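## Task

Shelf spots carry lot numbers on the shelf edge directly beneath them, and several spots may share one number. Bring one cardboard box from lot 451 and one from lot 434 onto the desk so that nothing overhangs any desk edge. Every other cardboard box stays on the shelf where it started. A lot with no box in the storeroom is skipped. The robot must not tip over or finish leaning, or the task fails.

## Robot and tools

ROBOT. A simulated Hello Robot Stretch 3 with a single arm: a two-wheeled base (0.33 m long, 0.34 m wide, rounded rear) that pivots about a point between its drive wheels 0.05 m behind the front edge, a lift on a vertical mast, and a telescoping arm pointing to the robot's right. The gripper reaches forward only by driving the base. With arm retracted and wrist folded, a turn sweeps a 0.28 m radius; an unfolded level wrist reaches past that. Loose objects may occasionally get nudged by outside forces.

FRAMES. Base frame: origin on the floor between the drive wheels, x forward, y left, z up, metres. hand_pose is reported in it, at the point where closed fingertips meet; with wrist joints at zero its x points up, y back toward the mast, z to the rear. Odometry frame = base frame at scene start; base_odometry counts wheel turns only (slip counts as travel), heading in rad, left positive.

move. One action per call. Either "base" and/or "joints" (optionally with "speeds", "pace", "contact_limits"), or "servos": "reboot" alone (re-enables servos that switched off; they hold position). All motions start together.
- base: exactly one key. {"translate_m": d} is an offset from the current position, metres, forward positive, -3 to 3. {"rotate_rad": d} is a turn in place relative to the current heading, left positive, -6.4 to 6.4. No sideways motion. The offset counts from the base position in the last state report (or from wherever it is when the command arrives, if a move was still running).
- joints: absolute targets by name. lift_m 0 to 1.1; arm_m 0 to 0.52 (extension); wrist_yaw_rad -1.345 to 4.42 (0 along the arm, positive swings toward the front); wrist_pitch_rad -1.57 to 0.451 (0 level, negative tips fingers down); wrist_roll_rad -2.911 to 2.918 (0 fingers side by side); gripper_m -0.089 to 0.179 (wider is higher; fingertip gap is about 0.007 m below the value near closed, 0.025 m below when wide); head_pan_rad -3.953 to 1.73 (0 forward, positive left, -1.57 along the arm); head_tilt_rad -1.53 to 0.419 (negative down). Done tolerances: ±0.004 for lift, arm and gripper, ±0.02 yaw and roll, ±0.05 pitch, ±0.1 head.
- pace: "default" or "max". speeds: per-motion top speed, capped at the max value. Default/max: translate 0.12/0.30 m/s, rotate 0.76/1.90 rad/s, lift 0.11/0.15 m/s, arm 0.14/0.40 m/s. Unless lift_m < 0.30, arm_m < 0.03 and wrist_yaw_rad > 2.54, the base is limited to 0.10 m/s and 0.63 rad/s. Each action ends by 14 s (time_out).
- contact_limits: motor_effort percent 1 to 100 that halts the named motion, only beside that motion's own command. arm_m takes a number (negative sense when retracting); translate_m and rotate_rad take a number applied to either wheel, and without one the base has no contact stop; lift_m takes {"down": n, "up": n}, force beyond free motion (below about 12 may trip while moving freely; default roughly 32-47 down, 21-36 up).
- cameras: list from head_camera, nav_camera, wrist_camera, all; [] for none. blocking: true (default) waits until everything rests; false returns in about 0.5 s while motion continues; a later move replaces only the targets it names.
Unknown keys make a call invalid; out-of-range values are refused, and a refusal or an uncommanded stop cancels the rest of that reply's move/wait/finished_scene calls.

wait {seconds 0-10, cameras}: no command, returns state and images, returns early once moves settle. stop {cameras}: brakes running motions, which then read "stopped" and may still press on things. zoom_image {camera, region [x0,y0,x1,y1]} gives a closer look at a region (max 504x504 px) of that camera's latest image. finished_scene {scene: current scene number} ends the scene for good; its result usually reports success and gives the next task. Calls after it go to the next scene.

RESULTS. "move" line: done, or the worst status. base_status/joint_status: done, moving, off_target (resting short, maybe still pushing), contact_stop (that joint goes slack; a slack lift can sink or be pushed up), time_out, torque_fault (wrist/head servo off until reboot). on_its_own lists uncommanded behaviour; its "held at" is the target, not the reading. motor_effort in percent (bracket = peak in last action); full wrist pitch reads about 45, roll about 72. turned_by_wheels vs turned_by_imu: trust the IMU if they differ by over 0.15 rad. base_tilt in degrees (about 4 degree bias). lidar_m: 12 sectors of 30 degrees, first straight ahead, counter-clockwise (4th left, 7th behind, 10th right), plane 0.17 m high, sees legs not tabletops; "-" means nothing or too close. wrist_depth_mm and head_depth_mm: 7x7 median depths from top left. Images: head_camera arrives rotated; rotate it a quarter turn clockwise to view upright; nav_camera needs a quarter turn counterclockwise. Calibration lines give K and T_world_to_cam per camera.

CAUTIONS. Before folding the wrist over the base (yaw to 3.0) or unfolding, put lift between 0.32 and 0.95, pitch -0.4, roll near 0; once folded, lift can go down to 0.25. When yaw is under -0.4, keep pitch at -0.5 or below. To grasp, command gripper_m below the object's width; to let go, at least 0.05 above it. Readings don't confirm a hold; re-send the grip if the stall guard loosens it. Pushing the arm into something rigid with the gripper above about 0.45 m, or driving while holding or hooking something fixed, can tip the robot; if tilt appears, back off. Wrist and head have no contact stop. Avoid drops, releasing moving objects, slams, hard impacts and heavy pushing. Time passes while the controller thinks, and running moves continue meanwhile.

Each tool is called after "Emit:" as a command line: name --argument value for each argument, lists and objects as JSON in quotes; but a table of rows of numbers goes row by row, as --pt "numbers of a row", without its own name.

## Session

Emit:
move --cameras '["all"]'

Scene clock: 0.00 s.
base_odometry: x=+0.000 y=+0.000 heading=+0.000
turned_by_wheels: +0.000
turned_by_imu: +0.000
base_tilt: forward=-0.3 right=-1.3
lidar_m: 0.73 0.73 0.86 1.54 2.67 1.27 1.01 1.12 1.82 1.63 1.41 0.83
head_depth_mm: 810 799 791 783 775 768 764 / 781 772 765 757 751 743 736 / 755 746 741 735 727 721 715 / 730 721 715 711 705 700 693 / 707 701 694 690 684 677 673 / 686 678 672 669 664 657 654 / 666 660 657 648 645 639 636
base_status: not commanded
joint_positions: lift_m=+0.374 arm_m=+0.001 wrist_yaw_rad=+3.009 wrist_pitch_rad=-0.462 wrist_roll_rad=+0.000 gripper_m=+0.037 head_pan_rad=+0.000 head_tilt_rad=-0.003
joint_status: not commanded
measured_speeds: all 0
motor_effort: left_wheel=-0.4 right_wheel=+0.1 lift_m=+22.4 arm_m=-2.9 wrist_yaw_rad=-1.0 wrist_pitch_rad=+1.9 wrist_roll_rad=-0.1 gripper_m=+0.3 head_pan_rad=+1.2 head_tilt_rad=+6.7
hand_pose: x=+0.0076 y=+0.0712 z=+0.3774 quat_wxyz=(+0.207, +0.697, +0.116, +0.676) (m; base frame)
wrist_depth_mm: - 139 - - - 908 708 / - 152 - - - 960 716 / - 169 965 - - 951 745 / 877 806 210 856 840 822 763 / 723 714 213 700 689 694 688 / 607 618 130 596 127 600 595 / 535 559 301 361 520 520 522
pictures: head_camera (sideways), nav_camera (sideways), wrist_camera
camera_calibration:
head_camera: T_world_to_cam=[[0.0492887, -0.0462825, -0.997712, 1.31413], [0.0559988, 0.997483, -0.0435055, 0.0559483], [0.997213, -0.0537263, 0.0517564, -0.117945], [0, 0, 0, 1]] pos_world=[0.0497116, -0.00132302, 1.31966]
nav_camera: T_world_to_cam=[[-0.023323, 0.0170411, 0.999583, -1.25824], [0.00971252, -0.999804, 0.0172715, 0.0276235], [0.999681, 0.0101113, 0.0231529, -0.0830631], [0, 0, 0, 1]] pos_world=[0.0534224, 0.0498997, 1.25916]
wrist_camera: T_world_to_cam=[[0.994961, -0.096553, -0.0270324, 0.0161471], [-0.0806682, -0.610729, -0.78772, 0.373932], [0.0595472, 0.785931, -0.61544, 0.342011], [0, 0, 0, 1]] pos_world=[-0.00626718, -0.0388671, 0.505478]

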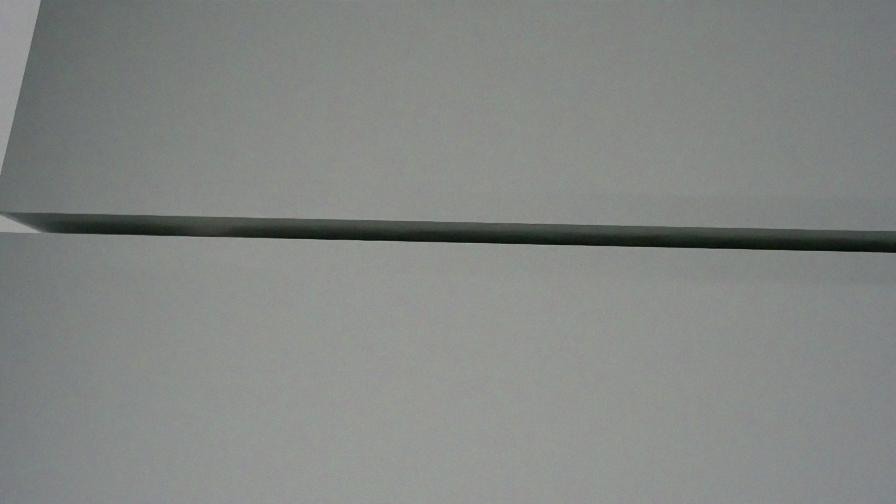

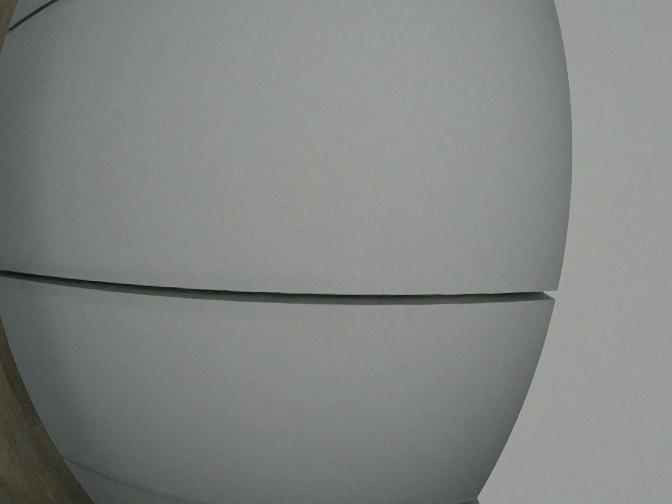

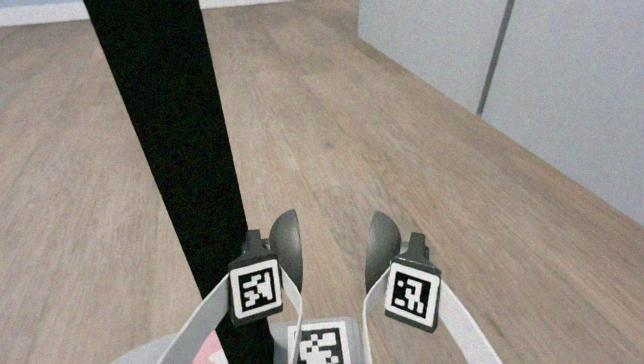

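Emit:
move --joints '{"head_pan_rad": 1.5, "head_tilt_rad": -0.2}' --pace "max" --cameras '["nav_camera"]'

Emit:
move --joints '{"head_pan_rad": -1.4, "head_tilt_rad": -0.2}' --pace "max" --cameras '["nav_camera"]'

Emit:
move --joints '{"head_pan_rad": -3.1, "head_tilt_rad": -0.2}' --pace "max" --cameras '["nav_camera"]'

Scene clock: 11.80 s.
move: done
base_odometry: x=+0.000 y=+0.000 heading=+0.000
turned_by_wheels: +0.000
turned_by_imu: +0.000
base_tilt: forward=-0.4 right=-1.4
lidar_m: 0.73 0.73 0.86 1.54 2.67 1.26 1.01 1.12 1.83 1.64 1.40 0.83
head_depth_mm: 1093 1092 1106 1104 1118 1113 1125 / 2052 1322 1334 1333 1345 1359 1363 / 2565 1663 1675 1694 1699 1713 1647 / - 2707 2736 2855 2891 2430 1743 / - 2542 2637 2726 2874 2387 1728 / - 2471 2572 2623 2743 2365 1727 / - 2414 2461 2572 2629 2330 1734
base_status: not commanded
joint_positions: lift_m=+0.374 arm_m=+0.001 wrist_yaw_rad=+3.009 wrist_pitch_rad=-0.462 wrist_roll_rad=+0.000 gripper_m=+0.037 head_pan_rad=+1.508 head_tilt_rad=-0.200
joint_status: all done
measured_speeds: translate_m=+0.000 rotate_rad=+0.000 lift_m=+0.000 arm_m=+0.000 wrist_yaw_rad=+0.000 wrist_pitch_rad=+0.000 wrist_roll_rad=+0.000 head_pan_rad=-0.024 head_tilt_rad=+0.000
motor_effort: left_wheel=+0.1(0.8) right_wheel=+0.0(1.1) lift_m=+23.2(23.9) arm_m=-11.2(11.3) wrist_yaw_rad=-0.5(1.5) wrist_pitch_rad=+1.9(2.0) wrist_roll_rad=+0.1(0.3) gripper_m=-0.1(1.0) head_pan_rad=-3.3(5.7) head_tilt_rad=-2.6(8.0)
hand_pose: x=+0.0076 y=+0.0712 z=+0.3774 quat_wxyz=(+0.207, +0.697, +0.116, +0.676) (m; base frame)
wrist_depth_mm: - 139 - - - 919 705 / - 152 - - - 950 727 / - 169 972 - - 952 749 / 879 806 210 853 837 837 755 / 720 719 212 701 701 695 690 / 618 619 130 596 127 601 597 / 540 551 302 362 512 519 519
pictures: nav_camera (sideways)
camera_calibration:
nav_camera: T_world_to_cam=[[-0.00622455, 0.173207, 0.984866, -1.23893], [0.998655, -0.0496222, 0.0150387, 0.0245019], [0.051476, 0.983635, -0.172666, 0.177636], [0, 0, 0, 1]] pos_world=[-0.0413247, 0.0410791, 1.25048]

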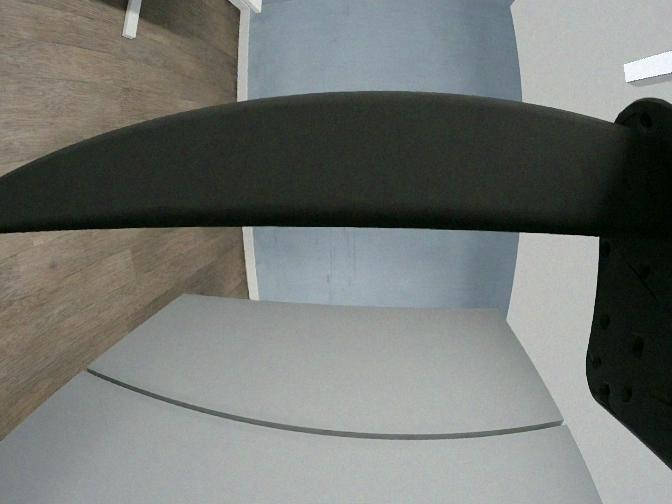

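Scene clock: 14.37 s.
move: done
base_odometry: x=+0.000 y=+0.000 heading=+0.000
turned_by_wheels: +0.000
turned_by_imu: +0.000
base_tilt: forward=-0.3 right=-1.2
lidar_m: 0.73 0.73 0.86 1.54 2.67 1.26 1.01 1.12 1.82 1.64 1.40 0.83
head_depth_mm: 1988 2036 2104 2134 2219 2224 1775 / 1963 2000 2059 2117 2178 2183 1776 / 1951 1741 2014 2083 2153 2170 1768 / 1915 1746 1915 1839 1797 1740 1746 / 1911 1935 1984 2040 2098 2126 1727 / 1860 1916 1982 2028 2074 2151 1739 / 1837 1917 1955 2000 2073 2111 1704
base_status: not commanded
joint_positions: lift_m=+0.374 arm_m=+0.001 wrist_yaw_rad=+3.009 wrist_pitch_rad=-0.462 wrist_roll_rad=+0.000 gripper_m=+0.037 head_pan_rad=-1.408 head_tilt_rad=-0.200
joint_status: all done
measured_speeds: translate_m=+0.000 rotate_rad=+0.000 lift_m=+0.000 arm_m=+0.000 wrist_yaw_rad=+0.000 wrist_pitch_rad=+0.000 wrist_roll_rad=+0.000 head_pan_rad=+0.024 head_tilt_rad=+0.000
motor_effort: left_wheel=-0.2(0.8) right_wheel=+0.3(1.1) lift_m=+23.7(24.0) arm_m=-12.9(13.4) wrist_yaw_rad=-0.4(1.6) wrist_pitch_rad=+1.9(2.1) wrist_roll_rad=-0.2(0.3) gripper_m=+0.9(1.1) head_pan_rad=+3.2(5.0) head_tilt_rad=-2.1(6.8)
hand_pose: x=+0.0076 y=+0.0712 z=+0.3774 quat_wxyz=(+0.207, +0.697, +0.116, +0.676) (m; base frame)
wrist_depth_mm: - 140 - - - 927 714 / - 152 - - - 960 731 / - 169 958 - - 941 748 / 868 798 210 851 847 833 764 / 717 721 212 702 688 691 698 / 620 615 130 589 127 597 595 / 543 544 302 360 511 529 528
pictures: nav_camera (sideways)
camera_calibration:
nav_camera: T_world_to_cam=[[0.0447874, -0.167904, 0.984785, -1.23914], [-0.984551, -0.174454, 0.0150327, 0.0366073], [0.169275, -0.970244, -0.173124, 0.177513], [0, 0, 0, 1]] pos_world=[0.0614908, -0.0294387, 1.25046]

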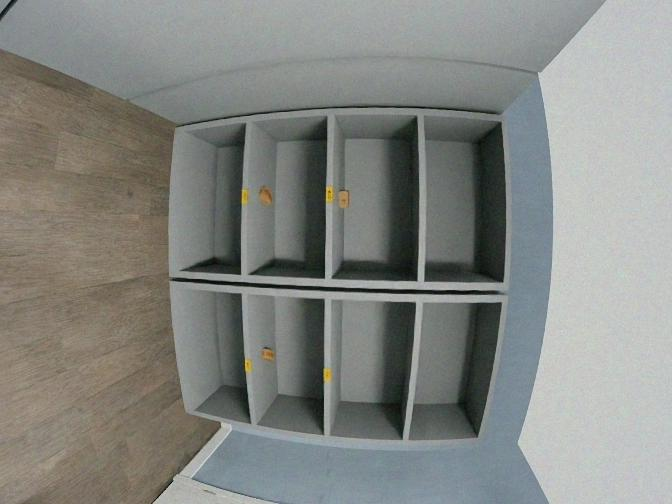

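Scene clock: 16.47 s.
move: done
base_odometry: x=+0.000 y=+0.000 heading=+0.000
turned_by_wheels: +0.000
turned_by_imu: +0.000
base_tilt: forward=-0.1 right=-1.2
lidar_m: 0.73 0.73 0.86 1.54 2.67 1.26 1.01 1.11 1.82 1.63 1.40 0.83
head_depth_mm: 1580 1623 1685 1750 1769 1096 1662 / 1538 1592 1644 1703 1722 1097 1429 / 1502 1549 1601 1641 1674 1084 1580 / 1459 1517 1553 1607 1615 1072 1338 / 1422 1459 1513 1569 1582 1070 1568 / 1393 1435 1472 1512 1558 1065 882 / 1361 1394 1439 1484 1532 1064 880
base_status: not commanded
joint_positions: lift_m=+0.374 arm_m=+0.001 wrist_yaw_rad=+3.009 wrist_pitch_rad=-0.462 wrist_roll_rad=+0.000 gripper_m=+0.037 head_pan_rad=-3.108 head_tilt_rad=-0.200
joint_status: all done
measured_speeds: translate_m=+0.000 rotate_rad=+0.000 lift_m=+0.000 arm_m=+0.000 wrist_yaw_rad=+0.000 wrist_pitch_rad=+0.000 wrist_roll_rad=+0.000 head_pan_rad=+0.024 head_tilt_rad=+0.000
motor_effort: left_wheel=-0.3(0.7) right_wheel=+0.7(0.9) lift_m=+23.2(24.0) arm_m=-12.7(13.7) wrist_yaw_rad=-0.3(1.8) wrist_pitch_rad=+2.0(2.0) wrist_roll_rad=+0.0(0.3) gripper_m=+0.6(1.1) head_pan_rad=+3.5(5.0) head_tilt_rad=-1.8(5.3)
hand_pose: x=+0.0076 y=+0.0712 z=+0.3774 quat_wxyz=(+0.207, +0.697, +0.116, +0.676) (m; base frame)
wrist_depth_mm: - 139 - - - 932 713 / - 152 - - - 980 715 / - 169 969 - - 976 749 / 871 796 210 854 847 819 757 / 721 725 212 704 703 690 687 / 625 617 130 589 127 599 591 / 550 548 302 361 512 525 520
pictures: nav_camera (sideways)
camera_calibration:
nav_camera: T_world_to_cam=[[-0.172278, -0.0227635, 0.984785, -1.23781], [-0.0460465, 0.998826, 0.0150327, 0.0308824], [-0.983972, -0.0427561, -0.173124, 0.184548], [0, 0, 0, 1]] pos_world=[-0.0302351, -0.0511325, 1.25046]

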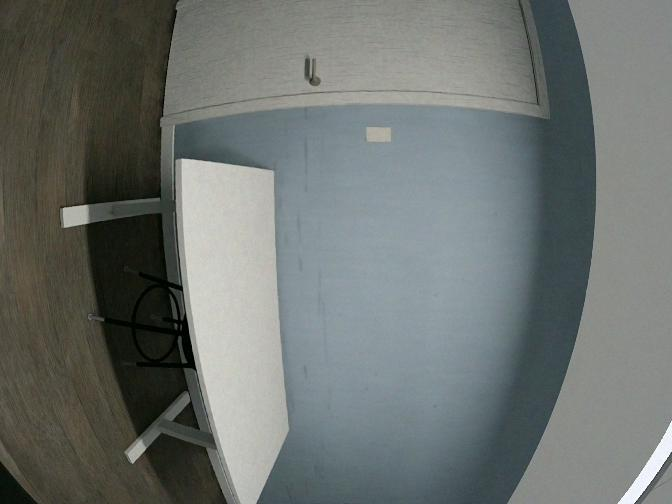

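Emit:
move --joints '{"head_pan_rad": -1.5, "head_tilt_rad": -0.25}' --pace "max" --cameras '["head_camera"]'

Scene clock: 28.10 s.
move: done
base_odometry: x=+0.000 y=+0.000 heading=+0.000
turned_by_wheels: +0.000
turned_by_imu: +0.000
base_tilt: forward=-0.4 right=-1.2
lidar_m: 0.73 0.73 0.86 1.53 2.67 1.26 1.02 1.12 1.82 1.63 1.40 0.83
head_depth_mm: 1990 2070 2144 2084 2060 2011 1698 / 1971 2043 2141 2206 2198 2110 1680 / 1916 2002 2083 2152 2159 2100 1653 / 1860 1574 1624 1971 1848 1907 1654 / 1765 1910 1993 2041 1969 1970 1648 / 1775 1883 1962 2021 2082 2050 1641 / 1666 1856 1915 1990 1917 2039 1634
base_status: not commanded
joint_positions: lift_m=+0.374 arm_m=+0.001 wrist_yaw_rad=+3.009 wrist_pitch_rad=-0.462 wrist_roll_rad=+0.000 gripper_m=+0.037 head_pan_rad=-1.492 head_tilt_rad=-0.250
joint_status: all done
measured_speeds: translate_m=+0.000 rotate_rad=+0.000 lift_m=+0.000 arm_m=+0.000 wrist_yaw_rad=+0.000 wrist_pitch_rad=+0.000 wrist_roll_rad=+0.000 head_pan_rad=-0.024 head_tilt_rad=+0.000
motor_effort: left_wheel=-0.4(0.8) right_wheel=-0.1(1.3) lift_m=+23.1(24.2) arm_m=-13.0(13.3) wrist_yaw_rad=+0.1(1.7) wrist_pitch_rad=+1.9(2.1) wrist_roll_rad=-0.1(0.3) gripper_m=+0.3(1.0) head_pan_rad=-3.3(5.7) head_tilt_rad=-2.7(6.3)
hand_pose: x=+0.0076 y=+0.0712 z=+0.3774 quat_wxyz=(+0.207, +0.697, +0.116, +0.676) (m; base frame)
wrist_depth_mm: - 140 - - - 902 707 / - 152 - - - 956 732 / - 169 973 - - 942 751 / 872 791 210 847 831 842 764 / 727 726 213 711 701 692 691 / 619 617 130 587 127 600 591 / 538 550 305 360 513 518 525
pictures: head_camera (sideways)
camera_calibration:
head_camera: T_world_to_cam=[[-0.0616347, 0.192024, -0.979453, 1.29071], [0.997815, 0.0352409, -0.0558812, 0.0662989], [0.0237863, -0.980757, -0.193776, 0.207626], [0, 0, 0, 1]] pos_world=[0.00846006, -0.046553, 1.30813]

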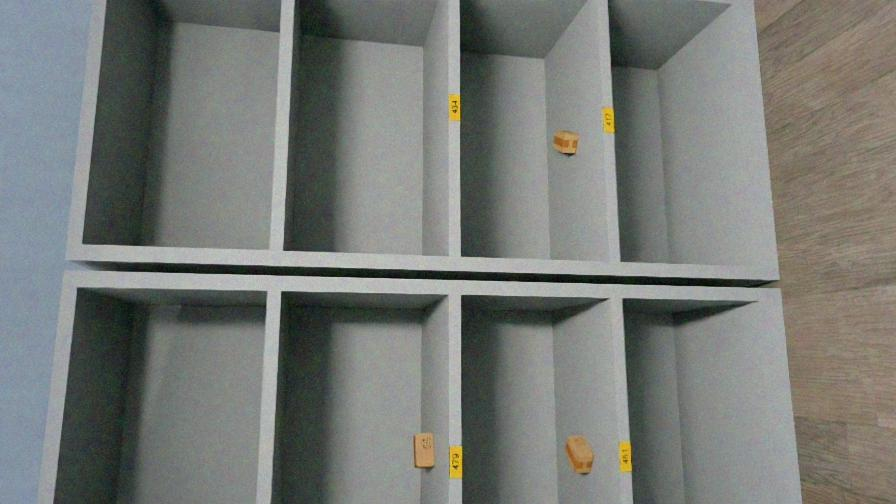

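Emit:
zoom_image --camera "head_camera" --region '[420, 70, 640, 160]'

Emit:
zoom_image --camera "head_camera" --region '[400, 414, 640, 504]'

Scaled by 2.291 from the camera's 896x504 image, which has a finer 1280x720 frame.

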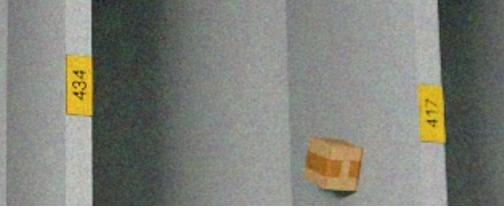

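Scaled by 2.100 from the camera's 896x504 image, which has a finer 1280x720 frame.

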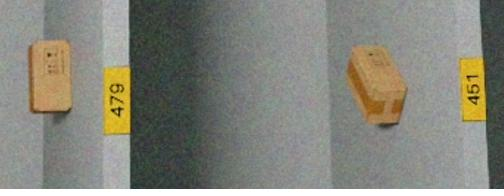

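Emit:
move --base '{"rotate_rad": -1.11}' --joints '{"lift_m": 0.29, "wrist_pitch_rad": -0.4, "head_pan_rad": -0.4, "head_tilt_rad": -0.4}' --pace "max" --cameras '[]'

Emit:
move --base '{"translate_m": 1.05}' --pace "max" --cameras '[]'

Emit:
move --base '{"rotate_rad": 1.323}' --joints '{"lift_m": 0.6, "head_pan_rad": -1.6, "head_tilt_rad": -0.6}' --pace "max" --cameras '["head_camera"]'

Scene clock: 102.03 s.
move: done
base_odometry: x=+0.000 y=+0.000 heading=-1.110
turned_by_wheels: -1.110
turned_by_imu: -1.088
base_tilt: forward=-0.2 right=-1.2
lidar_m: 1.52 0.86 0.73 0.73 0.83 1.41 2.67 1.27 1.01 1.12 1.77 1.63
head_depth_mm: 1897 1980 2057 2099 2122 1827 1448 / 1866 1979 2101 2257 2356 1815 1442 / 1827 1956 2035 2193 2331 1807 1441 / 1470 1519 1638 1950 2085 1805 1433 / 1753 1842 1957 2087 2087 1788 1403 / 1736 1848 1940 2070 2138 1786 1416 / 1706 1813 1890 2005 2152 1777 1402
base_status: done
joint_positions: lift_m=+0.290 arm_m=+0.001 wrist_yaw_rad=+3.009 wrist_pitch_rad=-0.420 wrist_roll_rad=+0.000 gripper_m=+0.037 head_pan_rad=-0.395 head_tilt_rad=-0.404
joint_status: all done
measured_speeds: all 0
motor_effort: left_wheel=+6.1(13.7) right_wheel=-9.6(14.2) lift_m=+30.9(30.9) arm_m=-12.3(13.3) wrist_yaw_rad=-0.7(1.7) wrist_pitch_rad=+3.3(4.7) wrist_roll_rad=-0.2(0.3) gripper_m=+0.5(0.9) head_pan_rad=-2.9(5.6) head_tilt_rad=+1.9(5.4)
hand_pose: x=+0.0083 y=+0.0767 z=+0.3023 quat_wxyz=(+0.193, +0.699, +0.102, +0.681) (m; base frame)
wrist_depth_mm: 847 139 770 755 721 694 666 / 940 150 831 808 770 763 732 / 976 165 870 882 849 814 774 / 766 706 211 751 739 747 733 / 633 608 205 600 614 609 607 / 539 535 133 316 127 514 517 / 463 287 271 282 442 451 452
pictures: none
No camera images: "cameras" was empty.

Scene clock: 106.87 s.
move: done
base_odometry: x=+0.467 y=-0.940 heading=-1.109
turned_by_wheels: +0.000
turned_by_imu: +0.000
base_tilt: forward=-0.3 right=-1.1
lidar_m: 0.86 0.56 0.48 0.48 0.55 0.95 3.69 1.69 1.80 1.50 0.74 0.82
head_depth_mm: 644 798 803 804 753 830 878 / 571 968 1025 933 948 1006 906 / 583 970 1043 946 1223 1071 872 / 526 954 1025 933 1190 1066 867 / 531 933 1000 852 695 1058 838 / 540 917 984 828 685 1056 838 / 492 897 964 894 681 1052 831
base_status: done
joint_positions: lift_m=+0.290 arm_m=+0.001 wrist_yaw_rad=+3.009 wrist_pitch_rad=-0.420 wrist_roll_rad=+0.000 gripper_m=+0.037 head_pan_rad=-0.400 head_tilt_rad=-0.399
joint_status: not commanded
measured_speeds: all 0
motor_effort: left_wheel=+5.4(16.2) right_wheel=+0.0(10.8) lift_m=+27.5(30.5) arm_m=-9.7(13.0) wrist_yaw_rad=-0.6(2.1) wrist_pitch_rad=+3.1(3.3) wrist_roll_rad=+0.0(0.3) gripper_m=+0.5(1.0) head_pan_rad=-3.3(3.8) head_tilt_rad=+3.8(5.7)
hand_pose: x=+0.0083 y=+0.0767 z=+0.3023 quat_wxyz=(+0.193, +0.699, +0.101, +0.681) (m; base frame)
wrist_depth_mm: 563 139 514 497 485 469 445 / 619 150 559 542 520 500 479 / 691 165 594 596 578 545 516 / 761 706 211 669 636 608 573 / 635 610 205 599 614 609 600 / 527 533 132 315 127 519 513 / 461 285 268 283 442 451 453
pictures: none
No camera images: "cameras" was empty.

Scene clock: 109.73 s.
move: done
base_odometry: x=+0.467 y=-0.940 heading=+0.213
turned_by_wheels: +1.323
turned_by_imu: +1.302
base_tilt: forward=-0.4 right=-1.2
lidar_m: 0.48 0.50 0.67 1.75 2.16 1.68 1.80 1.50 0.74 1.06 0.69 0.50
head_depth_mm: 886 962 933 930 1024 966 1140 / 886 968 925 1221 1120 976 1188 / 876 966 909 1208 1111 968 1178 / 869 961 837 1196 1096 962 1168 / 868 956 818 1202 1054 959 1171 / 865 949 864 1182 1091 946 1163 / 859 944 858 1177 1080 945 1156
base_status: done
joint_positions: lift_m=+0.600 arm_m=+0.001 wrist_yaw_rad=+3.009 wrist_pitch_rad=-0.418 wrist_roll_rad=+0.000 gripper_m=+0.037 head_pan_rad=-1.602 head_tilt_rad=-0.600
joint_status: all done
measured_speeds: all 0
motor_effort: left_wheel=-6.3(14.5) right_wheel=+7.7(13.7) lift_m=+28.1(33.4) arm_m=-13.1(13.1) wrist_yaw_rad=+0.4(1.4) wrist_pitch_rad=+2.9(3.2) wrist_roll_rad=+0.3(0.3) gripper_m=+0.5(0.9) head_pan_rad=+3.0(5.2) head_tilt_rad=-4.8(7.6)
hand_pose: x=+0.0084 y=+0.0769 z=+0.6126 quat_wxyz=(+0.193, +0.700, +0.101, +0.681) (m; base frame)
wrist_depth_mm: - 139 - - - 749 562 / - 150 - - - 800 554 / - 164 - - - 813 559 / - 189 212 - - 838 572 / - - 204 - - 845 584 / 943 944 132 897 127 869 596 / 822 810 273 795 775 773 601
pictures: head_camera (sideways)
camera_calibration:
head_camera: T_world_to_cam=[[-0.0300551, 0.521656, -0.852626, 1.12499], [0.99632, -0.0528664, -0.0674652, 0.0813608], [-0.0802689, -0.851516, -0.518147, 0.630393], [0, 0, 0, 1]] pos_world=[0.00335115, -0.0457646, 1.29132]

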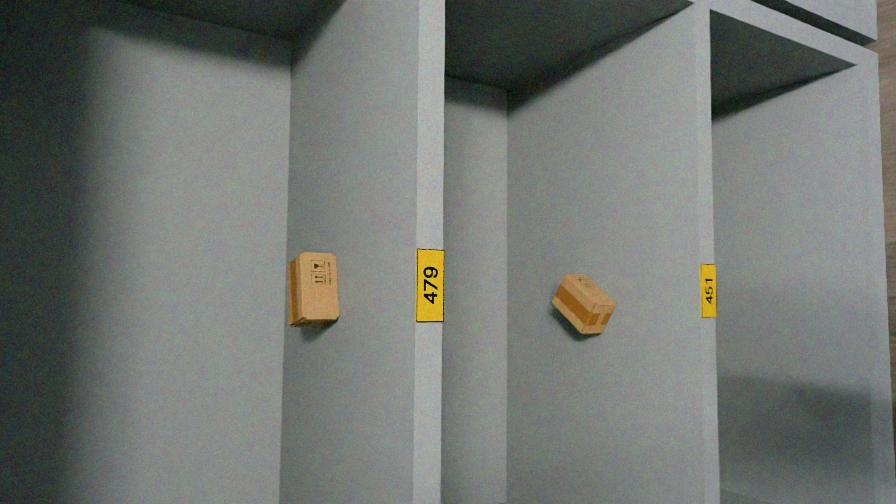

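Emit:
move --base '{"translate_m": 0.02}' --joints '{"wrist_yaw_rad": 0.0, "wrist_pitch_rad": -0.4, "gripper_m": 0.179, "lift_m": 0.63}' --pace "max" --cameras '[]'

Emit:
move --joints '{"arm_m": 0.1}' --cameras '["wrist_camera"]'

Scene clock: 126.40 s.
move: done
base_odometry: x=+0.487 y=-0.936 heading=+0.213
turned_by_wheels: +0.000
turned_by_imu: +0.000
base_tilt: forward=-0.4 right=-1.3
lidar_m: 0.46 0.48 0.64 1.67 1.87 1.70 1.82 1.51 0.75 1.06 0.66 0.49
head_depth_mm: 885 972 932 978 1046 971 1141 / 881 972 919 1227 1112 979 1187 / 875 965 908 1206 1107 969 1180 / 869 961 824 1200 1065 963 1169 / 866 953 837 1198 1065 957 1166 / 864 944 870 1180 1087 948 1161 / 860 941 854 1175 1076 944 1157
base_status: done
joint_positions: lift_m=+0.630 arm_m=+0.001 wrist_yaw_rad=+0.003 wrist_pitch_rad=-0.418 wrist_roll_rad=+0.000 gripper_m=+0.179 head_pan_rad=-1.600 head_tilt_rad=-0.600
joint_status: all done
measured_speeds: all 0
motor_effort: left_wheel=+0.5(7.6) right_wheel=+6.1(12.0) lift_m=+23.3(33.5) arm_m=-11.3(12.8) wrist_yaw_rad=-2.7(8.4) wrist_pitch_rad=+2.9(5.6) wrist_roll_rad=+0.0(0.3) gripper_m=+0.6(84.5) head_pan_rad=+3.0(4.1) head_tilt_rad=-2.4(4.0)
hand_pose: x=-0.0208 y=-0.3700 z=+0.6427 quat_wxyz=(+0.692, +0.148, -0.691, -0.146) (m; base frame)
wrist_depth_mm: 545 670 - - - 753 570 / 536 677 711 599 695 682 565 / 500 524 522 512 507 511 498 / 459 452 448 446 439 438 433 / 516 147 - - - 886 543 / 118 141 - - - - 121 / 118 716 - - - - 108
pictures: none
No camera images: "cameras" was empty.

Scene clock: 128.37 s.
move: done
base_odometry: x=+0.487 y=-0.936 heading=+0.213
turned_by_wheels: +0.000
turned_by_imu: +0.000
base_tilt: forward=-0.2 right=-1.0
lidar_m: 0.46 0.47 0.64 1.66 1.88 1.70 1.81 1.51 0.76 1.06 0.67 0.49
head_depth_mm: 885 974 935 974 1042 973 1146 / 877 967 918 1215 1120 976 1188 / 879 965 906 1218 1108 940 652 / 869 959 825 1207 1067 962 509 / 867 953 838 1191 1063 952 1137 / 858 945 864 1185 1085 953 1164 / 861 938 852 1178 1078 945 1153
base_status: not commanded
joint_positions: lift_m=+0.630 arm_m=+0.100 wrist_yaw_rad=+0.003 wrist_pitch_rad=-0.418 wrist_roll_rad=+0.000 gripper_m=+0.179 head_pan_rad=-1.600 head_tilt_rad=-0.600
joint_status: all done
measured_speeds: all 0
motor_effort: left_wheel=+0.4(1.1) right_wheel=+5.8(7.1) lift_m=+26.0(26.5) arm_m=+13.3(15.6) wrist_yaw_rad=-2.9(5.0) wrist_pitch_rad=+2.9(2.9) wrist_roll_rad=-0.2(0.3) gripper_m=+0.8(1.1) head_pan_rad=+3.6(4.0) head_tilt_rad=-2.4(3.7)
hand_pose: x=-0.0208 y=-0.4694 z=+0.6427 quat_wxyz=(+0.692, +0.148, -0.691, -0.146) (m; base frame)
wrist_depth_mm: 548 637 - - - - 563 / 548 670 665 651 645 639 557 / 496 519 513 486 507 504 498 / 417 413 408 405 400 397 392 / 367 356 360 358 356 352 347 / 119 141 - - - - 121 / 118 638 - - - - 108
pictures: wrist_camera
camera_calibration:
wrist_camera: T_world_to_cam=[[-0.998883, -0.0398134, -0.025441, -0.0165064], [-0.00241487, 0.580776, -0.81406, 0.828321], [0.0471861, -0.813089, -0.580224, 0.158422], [0, 0, 0, 1]] pos_world=[-0.021963, -0.352916, 0.765803]

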